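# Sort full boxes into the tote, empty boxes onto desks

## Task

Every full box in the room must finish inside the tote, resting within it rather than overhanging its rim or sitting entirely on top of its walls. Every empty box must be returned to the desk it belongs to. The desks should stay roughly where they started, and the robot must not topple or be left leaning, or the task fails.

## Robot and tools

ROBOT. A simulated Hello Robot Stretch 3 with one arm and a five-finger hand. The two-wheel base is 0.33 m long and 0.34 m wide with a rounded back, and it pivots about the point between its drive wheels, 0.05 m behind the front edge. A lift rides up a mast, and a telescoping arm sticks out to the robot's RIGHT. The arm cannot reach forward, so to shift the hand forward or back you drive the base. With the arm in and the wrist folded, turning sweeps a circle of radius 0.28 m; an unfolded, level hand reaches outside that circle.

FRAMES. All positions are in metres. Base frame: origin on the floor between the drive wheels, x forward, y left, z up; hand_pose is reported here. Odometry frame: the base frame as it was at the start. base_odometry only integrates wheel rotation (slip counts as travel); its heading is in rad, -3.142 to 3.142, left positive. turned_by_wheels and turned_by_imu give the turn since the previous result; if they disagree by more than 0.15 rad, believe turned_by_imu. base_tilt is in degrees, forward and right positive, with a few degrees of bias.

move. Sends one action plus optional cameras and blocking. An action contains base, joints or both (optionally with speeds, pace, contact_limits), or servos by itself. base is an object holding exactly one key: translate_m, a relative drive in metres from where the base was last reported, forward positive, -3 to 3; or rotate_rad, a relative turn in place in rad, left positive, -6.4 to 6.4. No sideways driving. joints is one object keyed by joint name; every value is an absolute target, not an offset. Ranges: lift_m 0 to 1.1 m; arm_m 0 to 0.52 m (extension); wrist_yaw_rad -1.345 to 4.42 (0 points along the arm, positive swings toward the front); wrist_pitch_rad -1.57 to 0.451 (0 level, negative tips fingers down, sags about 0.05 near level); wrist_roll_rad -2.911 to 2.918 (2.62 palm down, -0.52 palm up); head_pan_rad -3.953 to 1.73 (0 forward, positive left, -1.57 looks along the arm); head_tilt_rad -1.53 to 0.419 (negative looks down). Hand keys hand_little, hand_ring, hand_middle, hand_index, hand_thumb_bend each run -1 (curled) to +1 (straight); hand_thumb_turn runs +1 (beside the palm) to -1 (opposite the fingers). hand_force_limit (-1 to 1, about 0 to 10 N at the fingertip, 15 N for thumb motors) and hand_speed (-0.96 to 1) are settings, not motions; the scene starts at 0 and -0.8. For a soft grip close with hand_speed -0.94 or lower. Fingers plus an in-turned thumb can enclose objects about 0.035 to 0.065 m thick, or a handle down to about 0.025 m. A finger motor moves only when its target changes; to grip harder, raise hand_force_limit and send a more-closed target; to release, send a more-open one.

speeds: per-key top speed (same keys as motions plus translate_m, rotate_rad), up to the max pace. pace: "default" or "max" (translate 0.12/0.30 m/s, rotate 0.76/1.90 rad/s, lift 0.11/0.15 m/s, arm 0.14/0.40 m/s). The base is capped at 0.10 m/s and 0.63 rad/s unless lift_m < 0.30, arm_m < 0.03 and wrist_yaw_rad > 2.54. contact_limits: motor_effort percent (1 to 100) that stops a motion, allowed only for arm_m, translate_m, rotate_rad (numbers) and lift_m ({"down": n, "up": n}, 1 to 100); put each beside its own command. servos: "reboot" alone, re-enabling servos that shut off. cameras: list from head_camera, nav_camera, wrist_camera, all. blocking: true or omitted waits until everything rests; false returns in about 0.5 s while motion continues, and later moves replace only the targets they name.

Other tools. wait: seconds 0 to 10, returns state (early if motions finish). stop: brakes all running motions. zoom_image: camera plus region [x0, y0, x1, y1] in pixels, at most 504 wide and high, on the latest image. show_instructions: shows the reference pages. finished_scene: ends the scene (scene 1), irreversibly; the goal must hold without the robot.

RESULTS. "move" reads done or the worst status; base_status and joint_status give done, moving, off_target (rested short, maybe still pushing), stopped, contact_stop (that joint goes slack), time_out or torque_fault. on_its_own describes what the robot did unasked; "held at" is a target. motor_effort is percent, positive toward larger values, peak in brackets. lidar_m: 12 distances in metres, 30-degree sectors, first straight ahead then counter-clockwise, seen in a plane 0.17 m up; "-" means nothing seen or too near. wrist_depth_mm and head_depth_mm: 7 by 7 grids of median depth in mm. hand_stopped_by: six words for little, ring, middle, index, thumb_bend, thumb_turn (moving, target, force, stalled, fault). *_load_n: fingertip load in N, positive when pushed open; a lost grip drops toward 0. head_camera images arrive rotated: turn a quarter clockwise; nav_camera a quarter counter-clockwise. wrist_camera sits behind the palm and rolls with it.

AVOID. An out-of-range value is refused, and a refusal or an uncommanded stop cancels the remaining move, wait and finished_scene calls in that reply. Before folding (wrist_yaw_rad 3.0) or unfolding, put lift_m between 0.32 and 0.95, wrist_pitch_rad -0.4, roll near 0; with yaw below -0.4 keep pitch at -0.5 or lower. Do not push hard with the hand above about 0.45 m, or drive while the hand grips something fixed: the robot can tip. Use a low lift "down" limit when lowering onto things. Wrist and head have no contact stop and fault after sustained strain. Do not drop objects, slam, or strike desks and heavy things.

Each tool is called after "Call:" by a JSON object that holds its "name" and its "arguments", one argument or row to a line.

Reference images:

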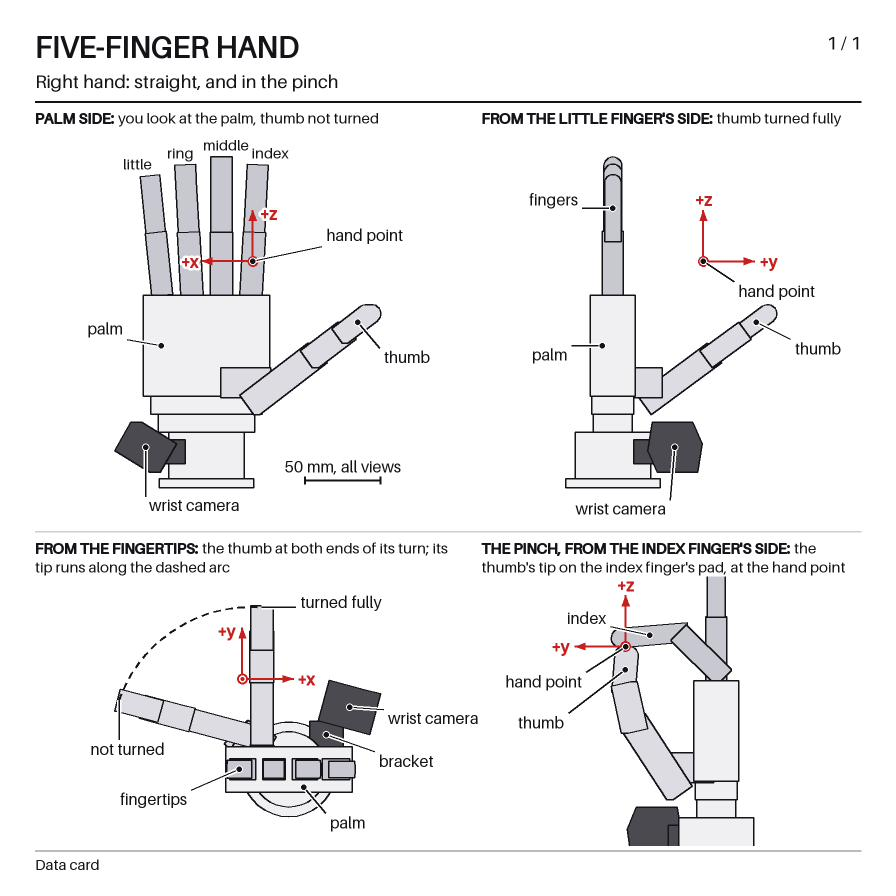

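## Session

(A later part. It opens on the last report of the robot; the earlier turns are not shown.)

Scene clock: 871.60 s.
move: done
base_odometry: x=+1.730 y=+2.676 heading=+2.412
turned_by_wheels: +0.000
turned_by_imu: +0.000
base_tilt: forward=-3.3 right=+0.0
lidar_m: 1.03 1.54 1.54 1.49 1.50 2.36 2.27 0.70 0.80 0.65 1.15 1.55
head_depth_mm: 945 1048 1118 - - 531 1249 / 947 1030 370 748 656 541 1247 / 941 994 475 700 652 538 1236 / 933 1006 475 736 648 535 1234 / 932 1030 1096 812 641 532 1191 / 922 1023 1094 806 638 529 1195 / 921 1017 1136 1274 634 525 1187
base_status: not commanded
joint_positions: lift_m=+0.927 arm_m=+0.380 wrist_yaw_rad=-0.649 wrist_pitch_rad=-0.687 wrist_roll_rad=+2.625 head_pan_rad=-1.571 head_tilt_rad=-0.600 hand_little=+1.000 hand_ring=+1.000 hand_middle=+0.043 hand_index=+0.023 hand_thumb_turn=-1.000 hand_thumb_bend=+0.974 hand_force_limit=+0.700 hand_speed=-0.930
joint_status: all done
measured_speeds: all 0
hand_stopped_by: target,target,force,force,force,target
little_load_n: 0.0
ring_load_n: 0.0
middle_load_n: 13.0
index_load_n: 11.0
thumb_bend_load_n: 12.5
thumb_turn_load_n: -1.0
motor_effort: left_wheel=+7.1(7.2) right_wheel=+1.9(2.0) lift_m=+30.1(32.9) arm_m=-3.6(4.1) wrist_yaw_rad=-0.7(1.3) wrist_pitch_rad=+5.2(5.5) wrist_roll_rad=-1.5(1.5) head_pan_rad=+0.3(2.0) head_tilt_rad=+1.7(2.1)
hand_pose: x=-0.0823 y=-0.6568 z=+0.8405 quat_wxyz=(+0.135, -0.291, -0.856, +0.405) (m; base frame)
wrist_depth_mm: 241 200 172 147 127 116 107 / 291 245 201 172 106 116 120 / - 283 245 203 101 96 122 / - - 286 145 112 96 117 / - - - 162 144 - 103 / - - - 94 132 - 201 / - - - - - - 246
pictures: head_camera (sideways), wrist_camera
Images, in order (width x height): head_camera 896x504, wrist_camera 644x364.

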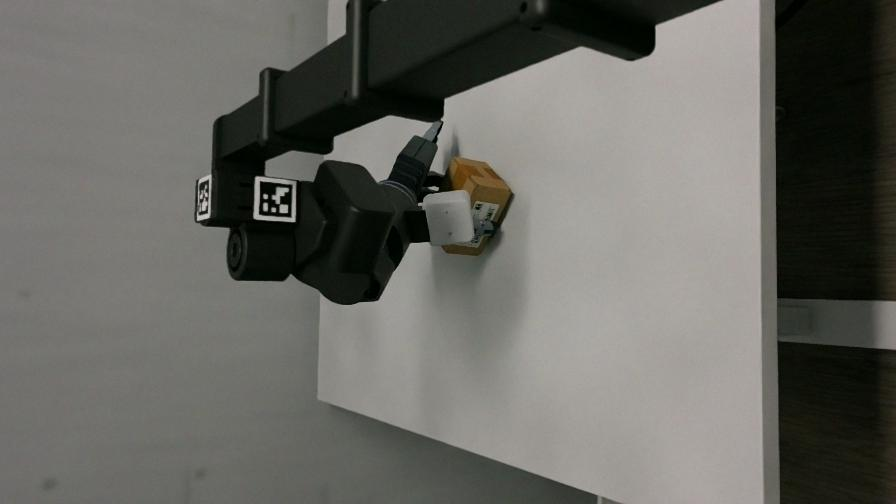

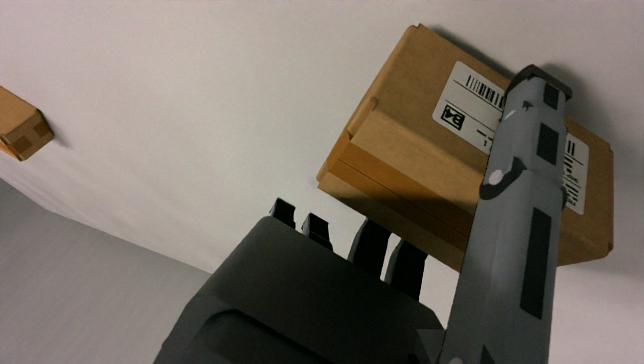

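Call:
{"name": "move", "arguments": {
  "joints": {"lift_m": 0.94},
  "speeds": {"lift_m": 0.02},
  "cameras": ["head_camera", "wrist_camera"]
}}

Call:
{"name": "zoom_image", "arguments": {
  "camera": "head_camera",
  "region": [400, 120, 560, 280]
}}

Scene clock: 877.13 s.
move: done
base_odometry: x=+1.730 y=+2.676 heading=+2.412
turned_by_wheels: +0.000
turned_by_imu: +0.000
base_tilt: forward=-3.3 right=+0.0
lidar_m: 1.03 1.54 1.54 1.50 1.50 2.36 2.27 0.70 0.80 0.65 1.15 1.55
head_depth_mm: 948 1053 336 - 660 544 1252 / 942 1017 355 774 656 541 1240 / 941 501 475 704 654 538 1235 / 937 991 471 739 647 535 1227 / 931 1031 1097 813 643 532 1192 / 925 1028 1097 806 639 529 1199 / 925 1016 1139 1268 634 526 1193
base_status: not commanded
joint_positions: lift_m=+0.940 arm_m=+0.380 wrist_yaw_rad=-0.649 wrist_pitch_rad=-0.687 wrist_roll_rad=+2.625 head_pan_rad=-1.571 head_tilt_rad=-0.600 hand_little=+1.000 hand_ring=+1.000 hand_middle=+0.043 hand_index=+0.023 hand_thumb_turn=-1.000 hand_thumb_bend=+0.974 hand_force_limit=+0.700 hand_speed=-0.930
joint_status: all done
measured_speeds: all 0
hand_stopped_by: target,target,force,force,force,target
little_load_n: 0.0
ring_load_n: 0.0
middle_load_n: 13.0
index_load_n: 11.0
thumb_bend_load_n: 12.0
thumb_turn_load_n: -1.0
motor_effort: left_wheel=+6.9(7.3) right_wheel=+2.0(2.1) lift_m=+31.5(32.7) arm_m=-0.5(1.4) wrist_yaw_rad=+0.0(1.5) wrist_pitch_rad=+5.4(5.5) wrist_roll_rad=-1.4(1.4) head_pan_rad=+1.8(2.6) head_tilt_rad=+1.2(1.8)
hand_pose: x=-0.0822 y=-0.6567 z=+0.8534 quat_wxyz=(+0.135, -0.291, -0.856, +0.405) (m; base frame)
wrist_depth_mm: 267 222 192 163 141 127 119 / 377 269 222 191 105 117 131 / - - 265 224 101 96 134 / - - - 143 111 96 119 / - - - 155 144 - 103 / - - - 94 132 - 221 / - - - - - - 269
pictures: head_camera (sideways), wrist_camera
Images, in order (width x height): head_camera 896x504, wrist_camera 644x364.

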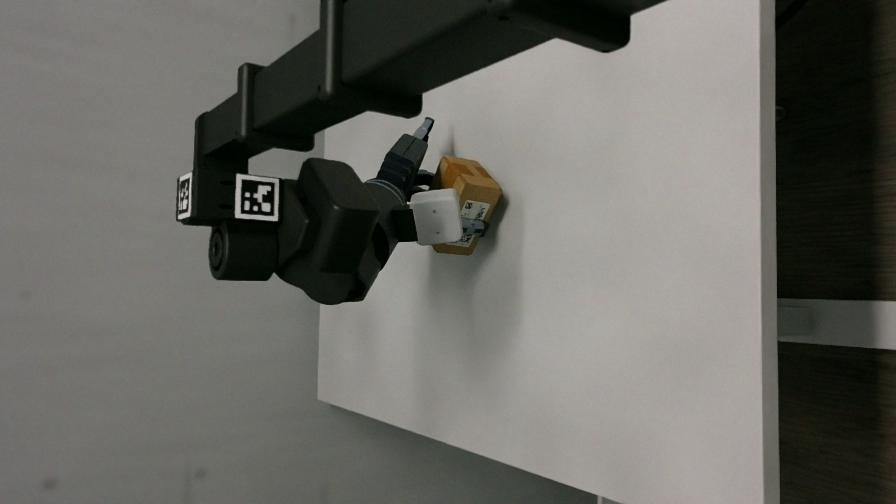

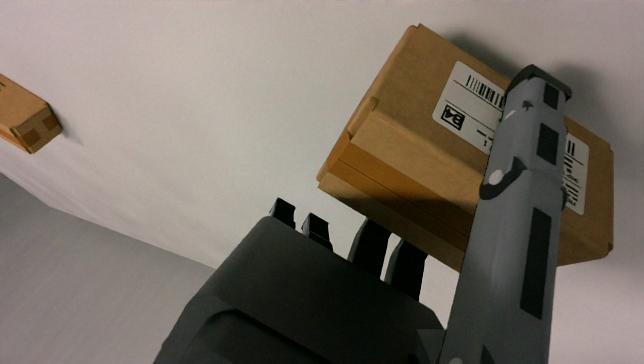

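Scaled by 3.150 from the camera's 896x504 image, which has a finer 1280x720 frame.

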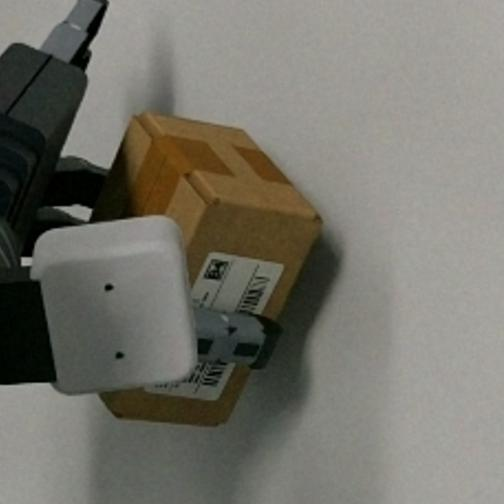

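Call:
{"name": "move", "arguments": {
  "joints": {"lift_m": 0.921},
  "speeds": {"lift_m": 0.02},
  "contact_limits": {"lift_m": {"down": 12}}
}}

Call:
{"name": "move", "arguments": {
  "joints": {"hand_thumb_bend": 1, "hand_index": 0.42, "hand_middle": 0.42, "hand_speed": -0.7}
}}

Call:
{"name": "move", "arguments": {
  "joints": {"lift_m": 1.0},
  "cameras": ["wrist_camera"]
}}

Call:
{"name": "move", "arguments": {
  "base": {"translate_m": -0.56},
  "joints": {"arm_m": 0.38},
  "cameras": ["head_camera"]
}}

Call:
{"name": "zoom_image", "arguments": {
  "camera": "head_camera",
  "region": [380, 160, 560, 340]
}}

Scene clock: 885.17 s.
move: done
base_odometry: x=+1.730 y=+2.676 heading=+2.412
turned_by_wheels: +0.000
turned_by_imu: +0.000
base_tilt: forward=-3.3 right=+0.1
lidar_m: 1.02 1.54 1.54 1.49 1.50 2.37 2.27 0.70 0.80 0.65 1.15 1.55
head_depth_mm: 949 1053 1124 295 - 530 1253 / 943 1032 382 331 655 542 1247 / 937 994 475 710 652 538 1237 / 938 1016 476 735 647 535 1230 / 931 1028 1097 811 645 531 1194 / 928 1022 1097 805 640 529 1191 / 921 1022 1146 1273 636 526 1193
base_status: not commanded
joint_positions: lift_m=+0.921 arm_m=+0.380 wrist_yaw_rad=-0.649 wrist_pitch_rad=-0.685 wrist_roll_rad=+2.625 head_pan_rad=-1.571 head_tilt_rad=-0.600 hand_little=+1.000 hand_ring=+1.000 hand_middle=+0.043 hand_index=+0.023 hand_thumb_turn=-1.000 hand_thumb_bend=+0.974 hand_force_limit=+0.700 hand_speed=-0.930
joint_status: all done
measured_speeds: all 0
hand_stopped_by: target,target,force,force,force,target
little_load_n: -0.5
ring_load_n: 0.0
middle_load_n: 12.5
index_load_n: 11.0
thumb_bend_load_n: 13.0
thumb_turn_load_n: -0.5
motor_effort: left_wheel=+6.8(7.3) right_wheel=+2.0(2.2) lift_m=+24.6(30.1) arm_m=+2.4(2.8) wrist_yaw_rad=-1.0(1.8) wrist_pitch_rad=+4.8(5.5) wrist_roll_rad=-1.4(1.5) head_pan_rad=+1.2(2.7) head_tilt_rad=+0.7(1.8)
contact_limits: lift_m down 12 (down: maximum 72; up: maximum 65)
hand_pose: x=-0.0826 y=-0.6571 z=+0.8348 quat_wxyz=(+0.136, -0.291, -0.856, +0.406) (m; base frame)
wrist_depth_mm: 232 194 163 144 124 111 103 / 284 239 193 166 106 116 112 / 399 283 237 194 101 96 120 / - - 284 145 111 96 119 / - - - 179 144 - 104 / - - - 94 132 - 192 / - - - - - - 238
pictures: none

Scene clock: 886.13 s.
move: done
base_odometry: x=+1.730 y=+2.676 heading=+2.412
turned_by_wheels: +0.000
turned_by_imu: +0.000
base_tilt: forward=-3.2 right=+0.1
lidar_m: 1.03 1.53 1.54 1.50 1.50 2.36 2.27 0.70 0.80 0.65 1.15 1.55
head_depth_mm: 949 1050 1119 295 - 532 1246 / 943 1031 381 331 657 541 1237 / 942 995 474 714 651 537 1238 / 934 1014 476 734 647 534 1230 / 928 1030 1097 817 645 532 1186 / 927 1025 1098 807 638 528 1194 / 925 1020 1137 1269 635 525 1191
base_status: not commanded
joint_positions: lift_m=+0.921 arm_m=+0.380 wrist_yaw_rad=-0.649 wrist_pitch_rad=-0.685 wrist_roll_rad=+2.624 head_pan_rad=-1.571 head_tilt_rad=-0.600 hand_little=+1.000 hand_ring=+1.000 hand_middle=+0.420 hand_index=+0.420 hand_thumb_turn=-1.000 hand_thumb_bend=+1.000 hand_force_limit=+0.700 hand_speed=-0.700
joint_status: all done
measured_speeds: all 0
hand_stopped_by: target,target,target,target,target,target
little_load_n: 0.0
ring_load_n: 0.0
middle_load_n: -1.0
index_load_n: 0.0
thumb_bend_load_n: 0.0
thumb_turn_load_n: 0.0
motor_effort: left_wheel=+5.6(7.4) right_wheel=-2.5(2.8) lift_m=+29.8(30.0) arm_m=+3.1(3.3) wrist_yaw_rad=+0.0(2.1) wrist_pitch_rad=+4.9(5.6) wrist_roll_rad=-1.3(1.4) head_pan_rad=+1.4(3.8) head_tilt_rad=+1.1(1.8)
contact_limits: lift_m down 12 (down: maximum 72; up: maximum 65)
hand_pose: x=-0.0826 y=-0.6571 z=+0.8348 quat_wxyz=(+0.136, -0.291, -0.856, +0.406) (m; base frame)
wrist_depth_mm: 231 193 164 143 125 112 103 / 286 239 193 166 108 117 110 / 398 282 237 191 102 96 122 / - - 282 145 115 - 131 / - - - 174 142 - 150 / - - - 94 132 - 193 / - - - - - - 238
pictures: none

Scene clock: 887.70 s.
move: done
base_odometry: x=+1.730 y=+2.676 heading=+2.412
turned_by_wheels: +0.000
turned_by_imu: +0.000
base_tilt: forward=-3.3 right=+0.1
lidar_m: 1.03 1.54 1.54 1.49 1.51 2.36 2.27 0.70 0.80 0.65 1.15 1.55
head_depth_mm: 949 356 1043 842 662 546 1254 / 935 356 1097 833 653 541 1245 / 911 431 543 744 652 538 1233 / 922 434 512 758 647 534 1228 / 929 1027 1093 812 642 532 1189 / 930 1025 1094 805 637 529 1199 / 922 1022 1139 1271 635 526 1189
base_status: not commanded
joint_positions: lift_m=+1.000 arm_m=+0.380 wrist_yaw_rad=-0.649 wrist_pitch_rad=-0.687 wrist_roll_rad=+2.624 head_pan_rad=-1.571 head_tilt_rad=-0.600 hand_little=+1.000 hand_ring=+1.000 hand_middle=+0.420 hand_index=+0.420 hand_thumb_turn=-1.000 hand_thumb_bend=+1.000 hand_force_limit=+0.700 hand_speed=-0.700
joint_status: all done
measured_speeds: all 0
hand_stopped_by: target,target,target,target,target,target
little_load_n: 0.0
ring_load_n: 0.0
middle_load_n: 0.0
index_load_n: -0.5
thumb_bend_load_n: 0.0
thumb_turn_load_n: 0.0
motor_effort: left_wheel=+5.1(5.9) right_wheel=-2.0(2.7) lift_m=+31.5(33.4) arm_m=+4.3(4.5) wrist_yaw_rad=-0.8(1.5) wrist_pitch_rad=+5.2(5.4) wrist_roll_rad=-1.3(1.3) head_pan_rad=+1.3(2.9) head_tilt_rad=+0.5(1.7)
hand_pose: x=-0.0823 y=-0.6567 z=+0.9135 quat_wxyz=(+0.135, -0.291, -0.856, +0.405) (m; base frame)
wrist_depth_mm: - 294 269 233 199 148 162 / 424 - 297 267 173 152 160 / - - - 294 268 98 199 / - - - - 280 - 230 / - - - 162 181 - 264 / - - - 94 132 - 294 / - - - - - - -
pictures: wrist_camera
Images, in order (width x height): wrist_camera 644x364.

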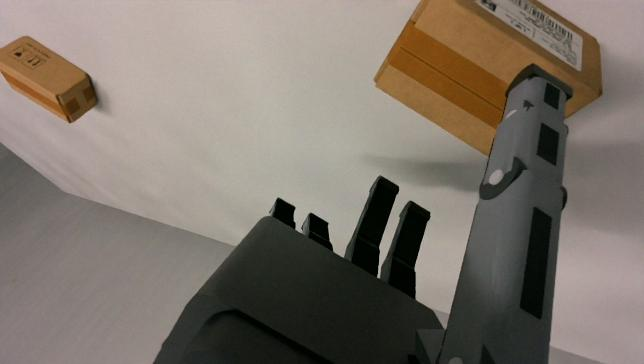

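Scene clock: 894.43 s.
move: done
base_odometry: x=+2.148 y=+2.303 heading=+2.413
turned_by_wheels: +0.000
turned_by_imu: +0.004
base_tilt: forward=-3.3 right=+0.0
lidar_m: 1.58 1.95 1.80 1.45 1.97 1.78 1.71 0.92 0.66 0.45 0.88 1.57
head_depth_mm: 952 356 1044 848 662 544 1249 / 938 356 1098 837 657 541 1237 / 921 430 541 798 651 538 1189 / 932 434 512 736 648 535 1183 / 936 1040 1109 814 644 533 1158 / 939 1031 1096 806 638 529 1190 / 928 1027 1086 798 636 525 1195
base_status: done
joint_positions: lift_m=+1.000 arm_m=+0.380 wrist_yaw_rad=-0.649 wrist_pitch_rad=-0.687 wrist_roll_rad=+2.624 head_pan_rad=-1.571 head_tilt_rad=-0.600 hand_little=+1.000 hand_ring=+1.000 hand_middle=+0.420 hand_index=+0.420 hand_thumb_turn=-1.000 hand_thumb_bend=+1.000 hand_force_limit=+0.700 hand_speed=-0.700
joint_status: all done
measured_speeds: all 0
hand_stopped_by: target,target,target,target,target,target
little_load_n: 0.0
ring_load_n: 0.0
middle_load_n: 0.0
index_load_n: 0.0
thumb_bend_load_n: 0.0
thumb_turn_load_n: 0.0
motor_effort: left_wheel=-0.5(11.6) right_wheel=-7.2(10.2) lift_m=+28.7(31.7) arm_m=+8.9(9.3) wrist_yaw_rad=+0.2(2.1) wrist_pitch_rad=+5.1(5.5) wrist_roll_rad=-1.3(1.3) head_pan_rad=+2.4(3.3) head_tilt_rad=+1.1(1.7)
hand_pose: x=-0.0823 y=-0.6567 z=+0.9135 quat_wxyz=(+0.135, -0.291, -0.856, +0.405) (m; base frame)
wrist_depth_mm: - 297 268 233 206 185 - / - - 298 268 233 166 - / - - - 297 269 96 - / - - - - 282 - 233 / - - - 162 181 - 266 / - - - 94 132 - 297 / - - - - - - -
pictures: head_camera (sideways)
Images, in order (width x height): head_camera 896x504.

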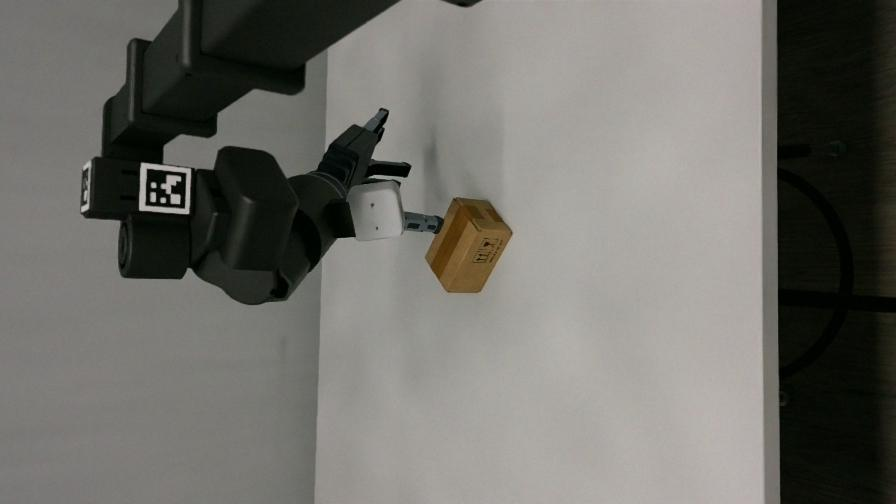

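Scaled by 2.800 from the camera's 896x504 image, which has a finer 1280x720 frame.

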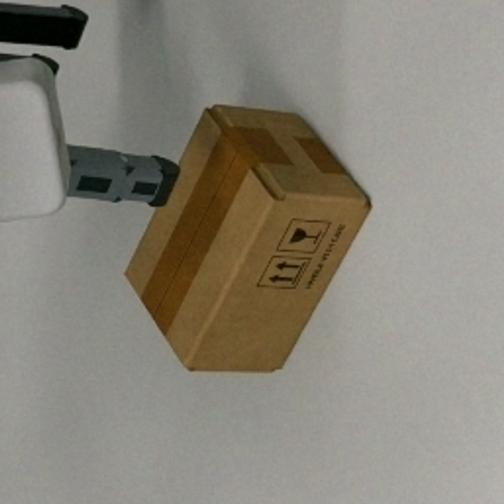

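Call:
{"name": "move", "arguments": {
  "base": {"translate_m": 0.056},
  "joints": {"arm_m": 0.393, "wrist_yaw_rad": -0.746},
  "cameras": ["head_camera", "wrist_camera"]
}}

Scene clock: 914.33 s.
move: done
base_odometry: x=+2.106 y=+2.340 heading=+2.412
turned_by_wheels: +0.000
turned_by_imu: +0.001
base_tilt: forward=-3.2 right=+0.1
lidar_m: 1.53 1.90 1.76 1.45 1.96 1.84 1.77 0.93 0.68 0.45 0.84 1.57
head_depth_mm: 954 1011 1042 845 661 543 1220 / 937 363 1091 833 655 541 1211 / 910 443 557 740 653 538 1189 / 930 441 542 763 647 535 1158 / 935 1033 1103 815 644 533 1183 / 935 1029 1097 806 638 529 1188 / 928 1027 1081 799 634 526 1195
base_status: done
joint_positions: lift_m=+1.000 arm_m=+0.393 wrist_yaw_rad=-0.744 wrist_pitch_rad=-0.687 wrist_roll_rad=+2.624 head_pan_rad=-1.571 head_tilt_rad=-0.600 hand_little=+1.000 hand_ring=+1.000 hand_middle=+0.420 hand_index=+0.420 hand_thumb_turn=-1.000 hand_thumb_bend=+1.000 hand_force_limit=+0.700 hand_speed=-0.700
joint_status: all done
measured_speeds: all 0
hand_stopped_by: target,target,target,target,target,target
little_load_n: 0.0
ring_load_n: 0.0
middle_load_n: 0.0
index_load_n: 0.0
thumb_bend_load_n: 0.0
thumb_turn_load_n: 0.0
motor_effort: left_wheel=-0.1(9.4) right_wheel=+7.7(10.5) lift_m=+26.6(27.6) arm_m=+11.4(13.5) wrist_yaw_rad=-1.8(4.3) wrist_pitch_rad=+5.2(5.5) wrist_roll_rad=-1.2(1.3) head_pan_rad=+2.1(3.7) head_tilt_rad=+0.0(1.2)
hand_pose: x=-0.0945 y=-0.6634 z=+0.9135 quat_wxyz=(+0.154, -0.331, -0.841, +0.398) (m; base frame)
wrist_depth_mm: - 295 267 233 205 - 164 / - - 297 267 - - 177 / - - - 293 272 96 199 / - - - - 282 - 229 / - - - 162 181 - 264 / - - - 94 132 - 296 / - - - - - - -
pictures: head_camera (sideways), wrist_camera
Images, in order (width x height): head_camera 896x504, wrist_camera 644x364.

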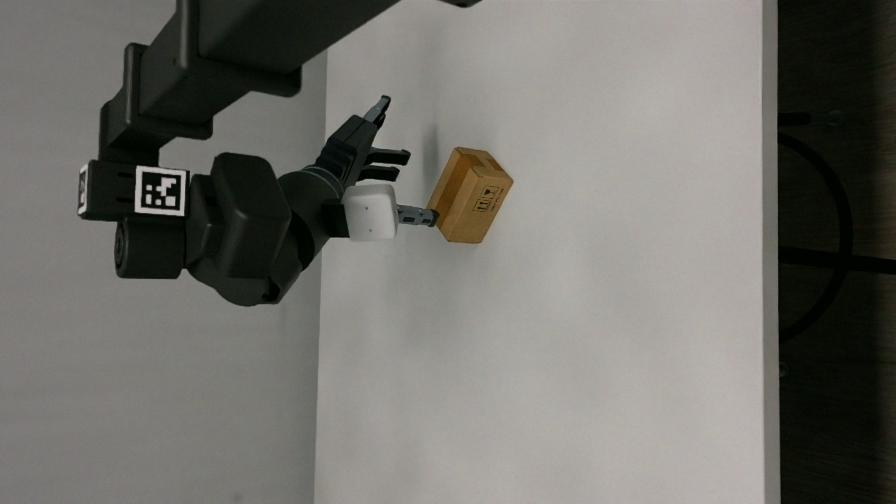

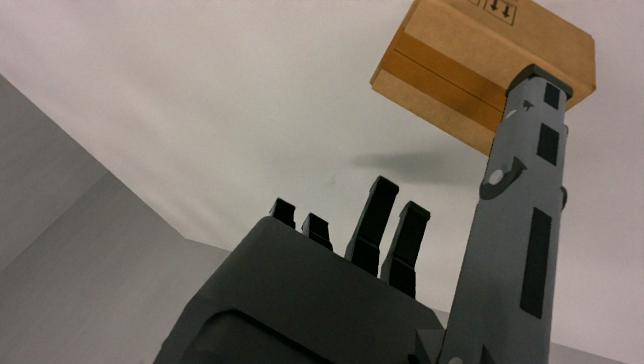

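Call:
{"name": "move", "arguments": {
  "joints": {"lift_m": 0.95},
  "contact_limits": {"lift_m": {"down": 12}},
  "cameras": ["head_camera", "wrist_camera"]
}}

Call:
{"name": "zoom_image", "arguments": {
  "camera": "head_camera",
  "region": [340, 100, 560, 270]
}}

Scene clock: 918.50 s.
move: done
base_odometry: x=+2.106 y=+2.340 heading=+2.412
turned_by_wheels: +0.000
turned_by_imu: +0.000
base_tilt: forward=-3.3 right=+0.1
lidar_m: 1.53 1.91 1.76 1.45 1.96 1.84 1.77 0.93 0.68 0.45 0.84 1.57
head_depth_mm: 959 1055 329 - 639 543 1226 / 951 1006 341 801 654 541 1220 / 945 472 549 721 652 538 1186 / 943 491 473 760 647 535 1161 / 935 1039 1103 813 642 531 1180 / 933 1035 1096 807 638 528 1200 / 929 1031 1078 799 635 526 1196
base_status: not commanded
joint_positions: lift_m=+0.950 arm_m=+0.393 wrist_yaw_rad=-0.744 wrist_pitch_rad=-0.687 wrist_roll_rad=+2.624 head_pan_rad=-1.571 head_tilt_rad=-0.600 hand_little=+1.000 hand_ring=+1.000 hand_middle=+0.420 hand_index=+0.420 hand_thumb_turn=-1.000 hand_thumb_bend=+1.000 hand_force_limit=+0.700 hand_speed=-0.700
joint_status: all done
measured_speeds: all 0
hand_stopped_by: target,target,target,target,target,target
little_load_n: 0.0
ring_load_n: 0.0
middle_load_n: 0.0
index_load_n: 0.0
thumb_bend_load_n: 0.0
thumb_turn_load_n: 0.0
motor_effort: left_wheel=-0.4(0.7) right_wheel=+7.7(8.1) lift_m=+26.7(26.8) arm_m=+8.9(9.8) wrist_yaw_rad=-2.1(2.3) wrist_pitch_rad=+5.4(5.6) wrist_roll_rad=-1.2(1.3) head_pan_rad=+2.4(3.7) head_tilt_rad=-0.3(0.9)
contact_limits: lift_m down 12 (down: maximum 72; up: maximum 65)
hand_pose: x=-0.0945 y=-0.6633 z=+0.8635 quat_wxyz=(+0.154, -0.331, -0.841, +0.398) (m; base frame)
wrist_depth_mm: 278 238 202 174 152 138 128 / - 282 238 200 - - 137 / - - 283 246 - 96 146 / - - - 281 192 - 173 / - - - 162 182 - 199 / - - - 94 132 - 237 / - - - - - - 284
pictures: head_camera (sideways), wrist_camera
Images, in order (width x height): head_camera 896x504, wrist_camera 644x364.

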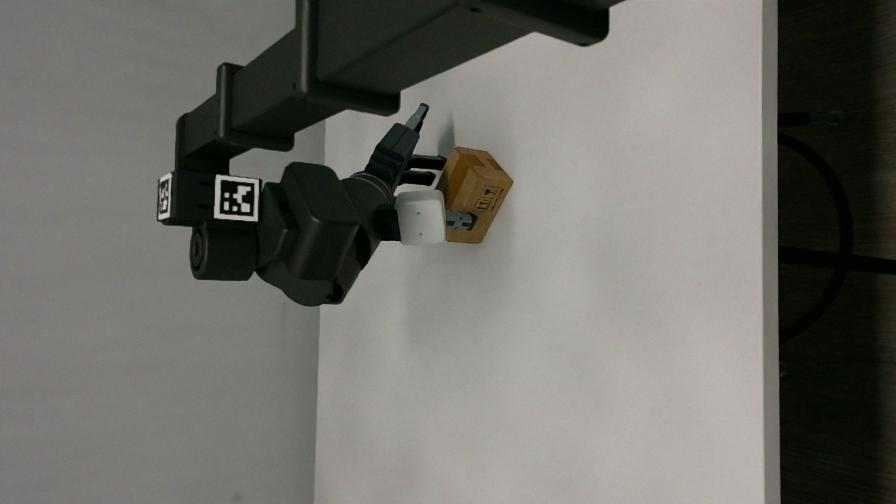

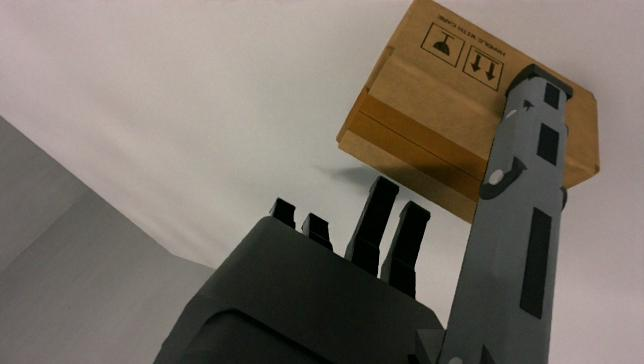

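Scaled by 2.291 from the camera's 896x504 image, which has a finer 1280x720 frame.

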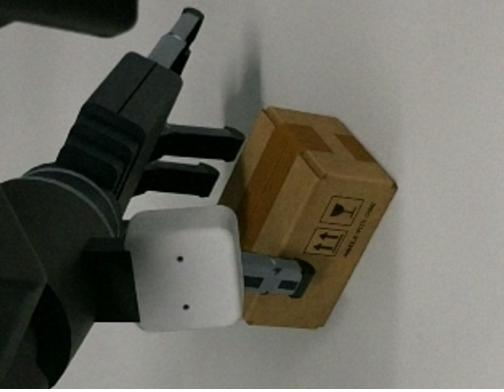

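Call:
{"name": "move", "arguments": {
  "joints": {"lift_m": 0.921, "arm_m": 0.391},
  "contact_limits": {"lift_m": {"down": 12}},
  "speeds": {"lift_m": 0.03},
  "cameras": ["head_camera", "wrist_camera"]
}}

Call:
{"name": "zoom_image", "arguments": {
  "camera": "head_camera",
  "region": [340, 100, 560, 270]
}}

Scene clock: 946.27 s.
move: done
base_odometry: x=+2.106 y=+2.340 heading=+2.412
turned_by_wheels: +0.000
turned_by_imu: +0.000
base_tilt: forward=-3.3 right=+0.1
lidar_m: 1.53 1.91 1.76 1.45 1.96 1.84 1.77 0.93 0.68 0.45 0.84 1.57
head_depth_mm: 951 1059 1123 295 - 531 1222 / 948 1035 381 696 656 540 1217 / 944 1002 493 717 652 537 1188 / 941 1026 484 739 647 535 1162 / 936 1039 1106 813 642 531 1182 / 932 1033 1094 806 639 528 1197 / 927 1028 1081 799 635 526 1187
base_status: not commanded
joint_positions: lift_m=+0.921 arm_m=+0.391 wrist_yaw_rad=-0.745 wrist_pitch_rad=-0.686 wrist_roll_rad=+2.624 head_pan_rad=-1.571 head_tilt_rad=-0.600 hand_little=+1.000 hand_ring=+1.000 hand_middle=+0.420 hand_index=+0.420 hand_thumb_turn=-1.000 hand_thumb_bend=+1.000 hand_force_limit=+0.700 hand_speed=-0.700
joint_status: all done
measured_speeds: all 0
hand_stopped_by: target,target,target,target,target,target
little_load_n: 0.0
ring_load_n: 0.0
middle_load_n: -2.0
index_load_n: 0.0
thumb_bend_load_n: 0.0
thumb_turn_load_n: 0.0
motor_effort: left_wheel=-0.7(0.7) right_wheel=+7.0(8.0) lift_m=+23.1(31.6) arm_m=-9.1(13.1) wrist_yaw_rad=+0.6(2.5) wrist_pitch_rad=+4.9(5.5) wrist_roll_rad=-1.2(1.3) head_pan_rad=+0.7(3.6) head_tilt_rad=-0.3(1.1)
contact_limits: lift_m down 12 (down: maximum 72; up: maximum 65)
hand_pose: x=-0.0948 y=-0.6614 z=+0.8346 quat_wxyz=(+0.155, -0.331, -0.841, +0.399) (m; base frame)
wrist_depth_mm: 232 194 163 143 125 112 103 / 280 239 192 165 - 121 110 / - 283 236 197 - 96 123 / - - 281 242 - - 134 / - - - 171 - - 157 / - - - 94 132 - 193 / - - - - - - 238
pictures: head_camera (sideways), wrist_camera
Images, in order (width x height): head_camera 896x504, wrist_camera 644x364.

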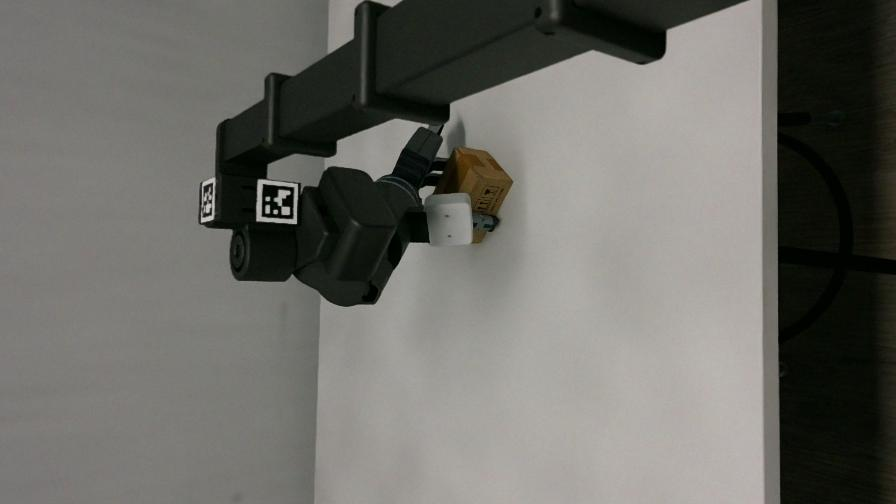

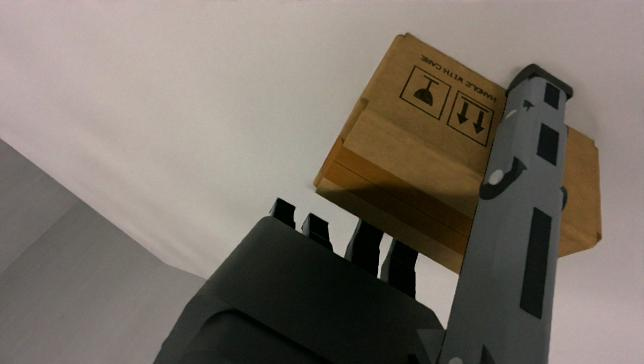

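Scaled by 2.291 from the camera's 896x504 image, which has a finer 1280x720 frame.

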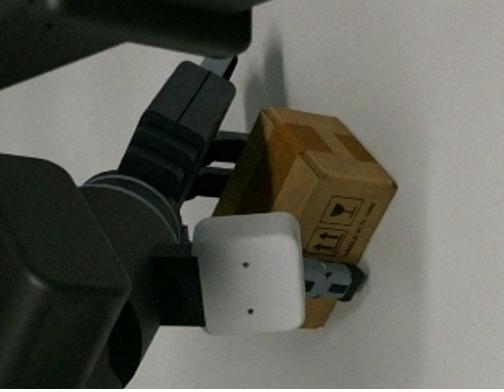

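Call:
{"name": "move", "arguments": {
  "joints": {"hand_index": -0.3, "hand_middle": -0.3, "hand_force_limit": 0.7, "hand_speed": -0.93},
  "cameras": ["head_camera", "wrist_camera"]
}}

Call:
{"name": "zoom_image", "arguments": {
  "camera": "head_camera",
  "region": [340, 100, 560, 270]
}}

Scene clock: 955.47 s.
move: off_target
base_odometry: x=+2.106 y=+2.340 heading=+2.412
turned_by_wheels: +0.000
turned_by_imu: +0.000
base_tilt: forward=-3.3 right=+0.0
lidar_m: 1.53 1.91 1.76 1.45 1.96 1.84 1.77 0.93 0.68 0.45 0.84 1.57
head_depth_mm: 952 1059 1126 295 - 531 1226 / 949 1036 381 679 655 540 1215 / 946 1002 493 714 651 536 1189 / 941 1027 486 739 648 533 1168 / 938 1040 1107 813 643 532 1179 / 929 1030 1102 806 639 529 1189 / 927 1026 1083 801 635 526 1192
base_status: not commanded
joint_positions: lift_m=+0.921 arm_m=+0.391 wrist_yaw_rad=-0.745 wrist_pitch_rad=-0.680 wrist_roll_rad=+2.624 head_pan_rad=-1.571 head_tilt_rad=-0.600 hand_little=+1.000 hand_ring=+1.000 hand_middle=+0.075 hand_index=+0.036 hand_thumb_turn=-1.000 hand_thumb_bend=+1.000 hand_force_limit=+0.700 hand_speed=-0.930
joint_status: hand_middle off_target (ended at +0.075, target -0.300); hand_index off_target (ended at +0.036, target -0.300); the others done
measured_speeds: all 0
hand_stopped_by: target,target,force,force,target,target
little_load_n: 0.0
ring_load_n: 0.0
middle_load_n: 6.5
index_load_n: 10.5
thumb_bend_load_n: 1.5
thumb_turn_load_n: 0.0
motor_effort: left_wheel=-0.2(0.8) right_wheel=+6.8(7.3) lift_m=+30.4(30.8) arm_m=+4.6(4.9) wrist_yaw_rad=+0.0(1.8) wrist_pitch_rad=+4.1(5.1) wrist_roll_rad=-1.1(1.3) head_pan_rad=+1.9(5.5) head_tilt_rad=+0.2(1.3)
contact_limits: lift_m down 12 (down: maximum 72; up: maximum 65)
hand_pose: x=-0.0957 y=-0.6623 z=+0.8354 quat_wxyz=(+0.156, -0.331, -0.840, +0.401) (m; base frame)
wrist_depth_mm: 234 195 165 144 125 112 103 / 284 242 194 166 - 120 110 / - 283 238 199 - 96 122 / - - 285 249 - - 134 / - - - 163 165 - 158 / - - - 94 147 - 194 / - - - - - - 238
pictures: head_camera (sideways), wrist_camera
Images, in order (width x height): head_camera 896x504, wrist_camera 644x364.

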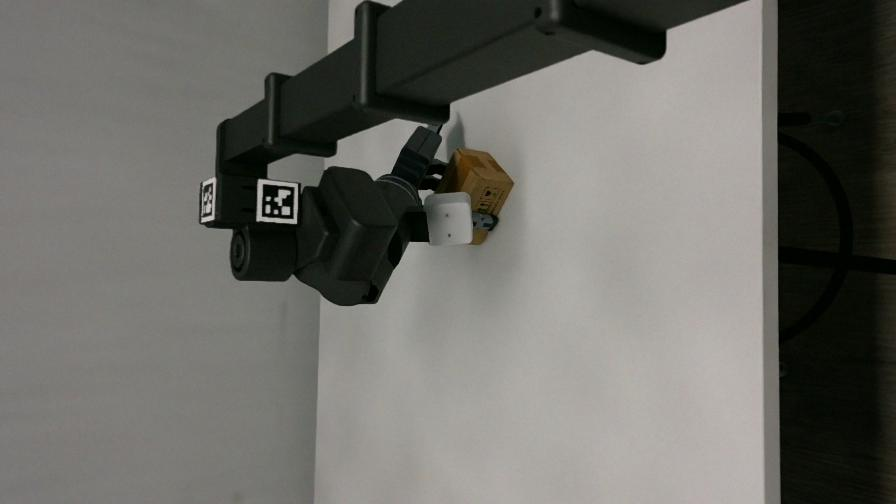

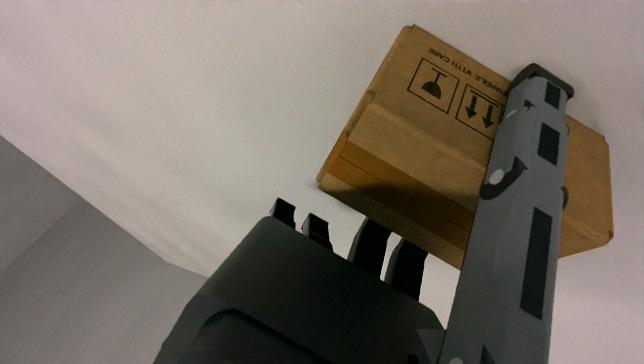

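Scaled by 2.291 from the camera's 896x504 image, which has a finer 1280x720 frame.

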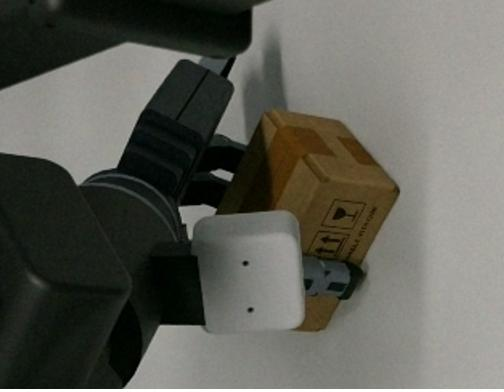

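Call:
{"name": "move", "arguments": {
  "joints": {"hand_thumb_bend": 0.55}
}}

Call:
{"name": "move", "arguments": {
  "joints": {"lift_m": 0.927},
  "speeds": {"lift_m": 0.01}
}}

Call:
{"name": "move", "arguments": {
  "joints": {"lift_m": 0.94},
  "speeds": {"lift_m": 0.02},
  "cameras": ["head_camera", "wrist_camera"]
}}

Scene clock: 960.97 s.
move: off_target
base_odometry: x=+2.106 y=+2.340 heading=+2.412
turned_by_wheels: +0.000
turned_by_imu: +0.000
base_tilt: forward=-3.3 right=+0.1
lidar_m: 1.53 1.90 1.76 1.45 1.97 1.84 1.77 0.93 0.68 0.45 0.84 1.57
head_depth_mm: 956 1058 1123 295 - 532 1223 / 951 1037 381 679 657 540 1215 / 941 1001 493 715 652 538 1190 / 940 1025 484 737 647 534 1163 / 936 1041 1105 815 642 531 1177 / 933 1031 1094 808 639 529 1194 / 933 1028 1085 800 635 525 1188
base_status: not commanded
joint_positions: lift_m=+0.921 arm_m=+0.391 wrist_yaw_rad=-0.745 wrist_pitch_rad=-0.681 wrist_roll_rad=+2.623 head_pan_rad=-1.571 head_tilt_rad=-0.600 hand_little=+1.000 hand_ring=+1.000 hand_middle=+0.075 hand_index=+0.036 hand_thumb_turn=-1.000 hand_thumb_bend=+0.954 hand_force_limit=+0.700 hand_speed=-0.930
joint_status: hand_thumb_bend off_target (ended at +0.954, target +0.550)
measured_speeds: all 0
hand_stopped_by: target,target,force,force,force,target
little_load_n: 0.0
ring_load_n: 0.0
middle_load_n: 11.0
index_load_n: 16.0
thumb_bend_load_n: 11.5
thumb_turn_load_n: 0.0
motor_effort: left_wheel=-0.3(0.7) right_wheel=+6.7(7.2) lift_m=+28.7(29.7) arm_m=+11.9(12.2) wrist_yaw_rad=+0.5(2.1) wrist_pitch_rad=+4.0(4.4) wrist_roll_rad=-1.0(1.1) head_pan_rad=+3.4(4.9) head_tilt_rad=-0.6(1.6)
contact_limits: lift_m down 12 (down: maximum 72; up: maximum 65)
hand_pose: x=-0.0956 y=-0.6622 z=+0.8353 quat_wxyz=(+0.156, -0.331, -0.840, +0.401) (m; base frame)
wrist_depth_mm: 234 195 165 144 126 112 103 / 283 241 193 166 - 120 113 / - 286 238 201 - 96 122 / - - 283 251 - - 136 / - - - 162 165 - 155 / - - - 94 147 - 194 / - - - - - - 240
pictures: none

Scene clock: 961.90 s.
move: done
base_odometry: x=+2.106 y=+2.340 heading=+2.412
turned_by_wheels: +0.000
turned_by_imu: +0.000
base_tilt: forward=-3.3 right=+0.1
lidar_m: 1.53 1.91 1.76 1.45 1.96 1.84 1.76 0.93 0.68 0.45 0.84 1.57
head_depth_mm: 952 1057 1123 - - 532 1222 / 950 1036 370 746 656 541 1216 / 944 998 486 708 650 537 1189 / 941 1013 479 754 646 534 1161 / 934 1036 1104 812 643 531 1176 / 933 1030 1094 808 639 528 1197 / 930 1028 1083 798 633 525 1195
base_status: not commanded
joint_positions: lift_m=+0.927 arm_m=+0.391 wrist_yaw_rad=-0.745 wrist_pitch_rad=-0.697 wrist_roll_rad=+2.622 head_pan_rad=-1.571 head_tilt_rad=-0.600 hand_little=+1.000 hand_ring=+1.000 hand_middle=+0.075 hand_index=+0.036 hand_thumb_turn=-1.000 hand_thumb_bend=+0.954 hand_force_limit=+0.700 hand_speed=-0.930
joint_status: all done
measured_speeds: all 0
hand_stopped_by: target,target,force,force,force,target
little_load_n: 0.0
ring_load_n: 0.0
middle_load_n: 2.5
index_load_n: 8.5
thumb_bend_load_n: 7.0
thumb_turn_load_n: 0.0
motor_effort: left_wheel=-0.6(0.6) right_wheel=+7.0(7.2) lift_m=+32.5(33.8) arm_m=+6.6(12.0) wrist_yaw_rad=-1.9(1.9) wrist_pitch_rad=+7.0(7.4) wrist_roll_rad=-0.7(1.1) head_pan_rad=+2.4(4.9) head_tilt_rad=-1.0(1.8)
hand_pose: x=-0.0931 y=-0.6595 z=+0.8390 quat_wxyz=(+0.153, -0.332, -0.843, +0.394) (m; base frame)
wrist_depth_mm: 239 198 171 147 129 115 106 / 288 242 198 170 - 121 118 / - 286 241 203 - 96 126 / - - 287 247 - - 139 / - - - 180 165 - 160 / - - - 94 132 - 198 / - - - - - - 241
pictures: none

Scene clock: 962.93 s.
move: done
base_odometry: x=+2.106 y=+2.340 heading=+2.412
turned_by_wheels: +0.000
turned_by_imu: +0.000
base_tilt: forward=-3.3 right=+0.1
lidar_m: 1.53 1.91 1.76 1.45 1.96 1.84 1.77 0.93 0.68 0.45 0.84 1.57
head_depth_mm: 953 1057 336 - 660 544 1222 / 950 1019 355 773 658 541 1211 / 947 493 481 709 652 537 1188 / 938 996 473 762 648 534 1166 / 938 1030 1096 812 642 533 1183 / 934 1028 1094 808 640 528 1199 / 929 1022 1083 797 635 526 1187
base_status: not commanded
joint_positions: lift_m=+0.940 arm_m=+0.391 wrist_yaw_rad=-0.745 wrist_pitch_rad=-0.700 wrist_roll_rad=+2.622 head_pan_rad=-1.571 head_tilt_rad=-0.600 hand_little=+1.000 hand_ring=+1.000 hand_middle=+0.074 hand_index=+0.036 hand_thumb_turn=-1.000 hand_thumb_bend=+0.954 hand_force_limit=+0.700 hand_speed=-0.930
joint_status: all done
measured_speeds: all 0
hand_stopped_by: target,target,force,force,force,target
little_load_n: 0.0
ring_load_n: 0.0
middle_load_n: 1.5
index_load_n: 6.5
thumb_bend_load_n: 7.5
thumb_turn_load_n: -0.5
motor_effort: left_wheel=-0.5(0.7) right_wheel=+6.6(7.0) lift_m=+33.3(35.3) arm_m=+1.0(6.9) wrist_yaw_rad=-0.6(1.6) wrist_pitch_rad=+7.4(7.8) wrist_roll_rad=-0.6(0.8) head_pan_rad=+3.1(4.6) head_tilt_rad=-1.1(1.4)
hand_pose: x=-0.0928 y=-0.6591 z=+0.8517 quat_wxyz=(+0.153, -0.332, -0.844, +0.393) (m; base frame)
wrist_depth_mm: 260 216 187 160 141 126 117 / - 266 218 188 - 126 131 / - - 263 224 - 96 137 / - - - 270 - - 155 / - - - 162 165 - 180 / - - - 94 132 - 217 / - - - - - - 262
pictures: head_camera (sideways), wrist_camera
Images, in order (width x height): head_camera 896x504, wrist_camera 644x364.

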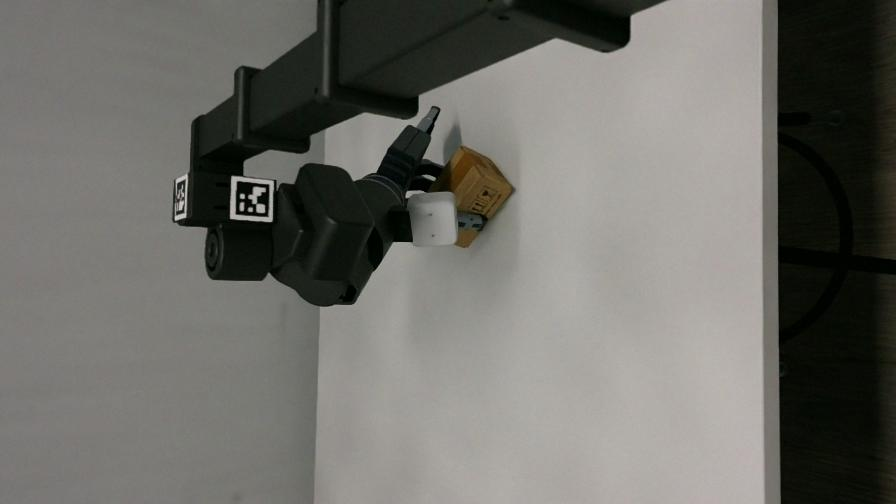

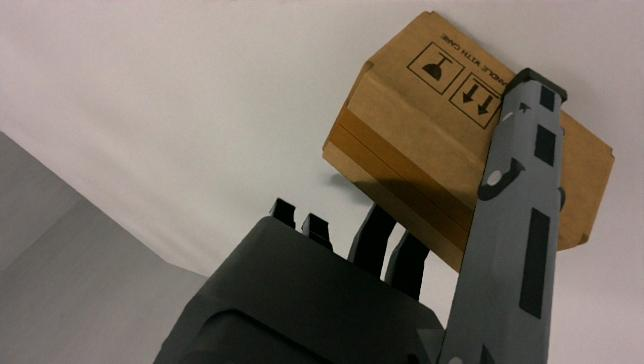

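Call:
{"name": "move", "arguments": {
  "joints": {"hand_index": -0.32, "hand_middle": -0.32},
  "cameras": ["wrist_camera"]
}}

Call:
{"name": "move", "arguments": {
  "joints": {"lift_m": 1.0},
  "speeds": {"lift_m": 0.04},
  "cameras": ["head_camera", "wrist_camera"]
}}

Scene clock: 967.00 s.
move: off_target
base_odometry: x=+2.106 y=+2.340 heading=+2.412
turned_by_wheels: +0.000
turned_by_imu: +0.000
base_tilt: forward=-3.3 right=+0.1
lidar_m: 1.52 1.91 1.77 1.45 1.96 1.84 1.77 0.93 0.68 0.45 0.84 1.57
head_depth_mm: 954 1061 337 - 661 544 1228 / 950 1019 355 772 656 539 1214 / 946 493 480 710 652 537 1194 / 940 996 473 762 646 533 1157 / 934 1034 1100 815 642 531 1183 / 935 1032 1094 805 638 528 1193 / 930 1026 1080 799 634 525 1188
base_status: not commanded
joint_positions: lift_m=+0.940 arm_m=+0.391 wrist_yaw_rad=-0.745 wrist_pitch_rad=-0.700 wrist_roll_rad=+2.622 head_pan_rad=-1.571 head_tilt_rad=-0.600 hand_little=+1.000 hand_ring=+1.000 hand_middle=+0.057 hand_index=+0.025 hand_thumb_turn=-1.000 hand_thumb_bend=+0.954 hand_force_limit=+0.700 hand_speed=-0.930
joint_status: hand_middle off_target (ended at +0.057, target -0.320); hand_index off_target (ended at +0.025, target -0.320)
measured_speeds: all 0
hand_stopped_by: target,target,force,force,force,target
little_load_n: 0.0
ring_load_n: 0.0
middle_load_n: 8.5
index_load_n: 9.0
thumb_bend_load_n: 13.5
thumb_turn_load_n: 1.0
motor_effort: left_wheel=-0.2(0.6) right_wheel=+6.7(7.1) lift_m=+33.5(33.7) arm_m=-11.6(12.2) wrist_yaw_rad=-0.4(1.6) wrist_pitch_rad=+7.9(7.9) wrist_roll_rad=-0.7(0.7) head_pan_rad=+3.8(4.7) head_tilt_rad=-0.8(2.1)
hand_pose: x=-0.0927 y=-0.6590 z=+0.8516 quat_wxyz=(+0.153, -0.332, -0.844, +0.393) (m; base frame)
wrist_depth_mm: 261 216 186 160 141 125 117 / - 263 218 187 - 124 131 / - - 264 224 - 96 136 / - - - 269 - - 155 / - - - 162 164 - 181 / - - - 94 132 - 217 / - - - - - - 262
pictures: wrist_camera
Images, in order (width x height): wrist_camera 644x364.

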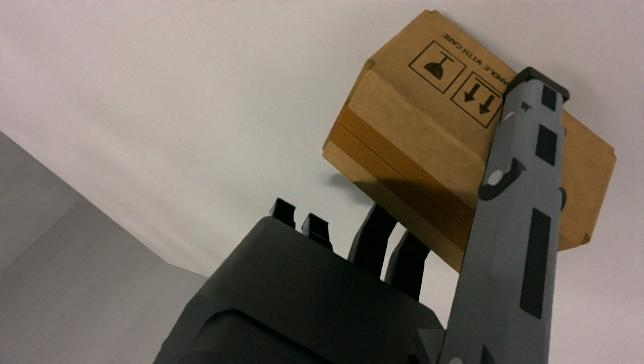

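Scene clock: 969.00 s.
move: done
base_odometry: x=+2.106 y=+2.340 heading=+2.412
turned_by_wheels: +0.000
turned_by_imu: +0.000
base_tilt: forward=-3.3 right=+0.1
lidar_m: 1.53 1.91 1.76 1.45 1.96 1.85 1.77 0.93 0.68 0.45 0.84 1.57
head_depth_mm: 956 363 1045 844 660 544 1220 / 932 361 1095 833 656 540 1214 / 909 441 553 702 651 539 1188 / 927 441 539 788 647 534 1159 / 936 1038 1097 815 644 531 1178 / 929 1036 1093 806 637 529 1201 / 928 1023 1079 802 634 525 1196
base_status: not commanded
joint_positions: lift_m=+1.000 arm_m=+0.391 wrist_yaw_rad=-0.745 wrist_pitch_rad=-0.703 wrist_roll_rad=+2.622 head_pan_rad=-1.571 head_tilt_rad=-0.600 hand_little=+1.000 hand_ring=+1.000 hand_middle=+0.057 hand_index=+0.025 hand_thumb_turn=-1.000 hand_thumb_bend=+0.954 hand_force_limit=+0.700 hand_speed=-0.930
joint_status: all done
measured_speeds: all 0
hand_stopped_by: target,target,force,force,force,target
little_load_n: 0.0
ring_load_n: 0.0
middle_load_n: 8.0
index_load_n: 9.0
thumb_bend_load_n: 13.5
thumb_turn_load_n: 1.5
motor_effort: left_wheel=-0.7(0.7) right_wheel=+7.0(7.3) lift_m=+32.7(35.6) arm_m=-10.8(12.0) wrist_yaw_rad=-0.3(2.1) wrist_pitch_rad=+8.2(8.4) wrist_roll_rad=-0.7(0.8) head_pan_rad=+3.9(5.2) head_tilt_rad=-1.1(1.9)
hand_pose: x=-0.0923 y=-0.6585 z=+0.9112 quat_wxyz=(+0.152, -0.332, -0.845, +0.391) (m; base frame)
wrist_depth_mm: - 295 263 230 188 181 164 / - - 296 267 - 125 180 / - - - - - 96 194 / - - - - - - 220 / - - - 155 165 - 255 / - - - 94 132 - 293 / - - - - - - -
pictures: head_camera (sideways), wrist_camera
Images, in order (width x height): head_camera 896x504, wrist_camera 644x364.

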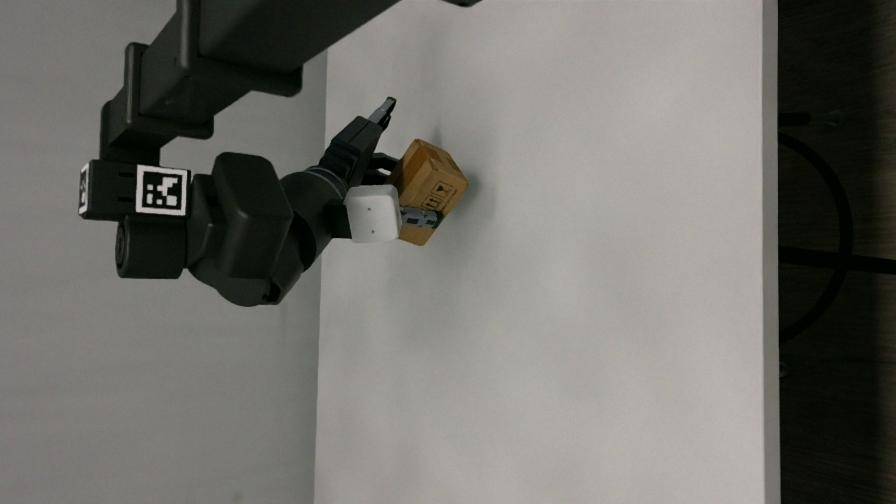

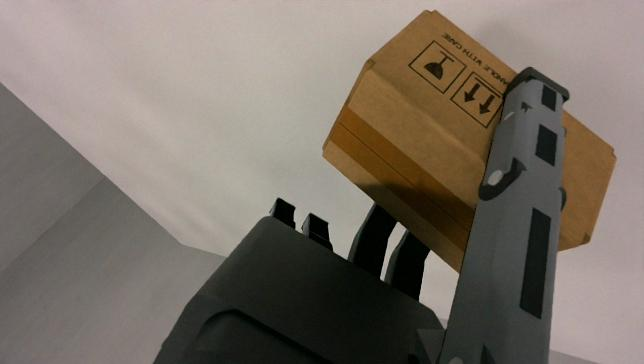

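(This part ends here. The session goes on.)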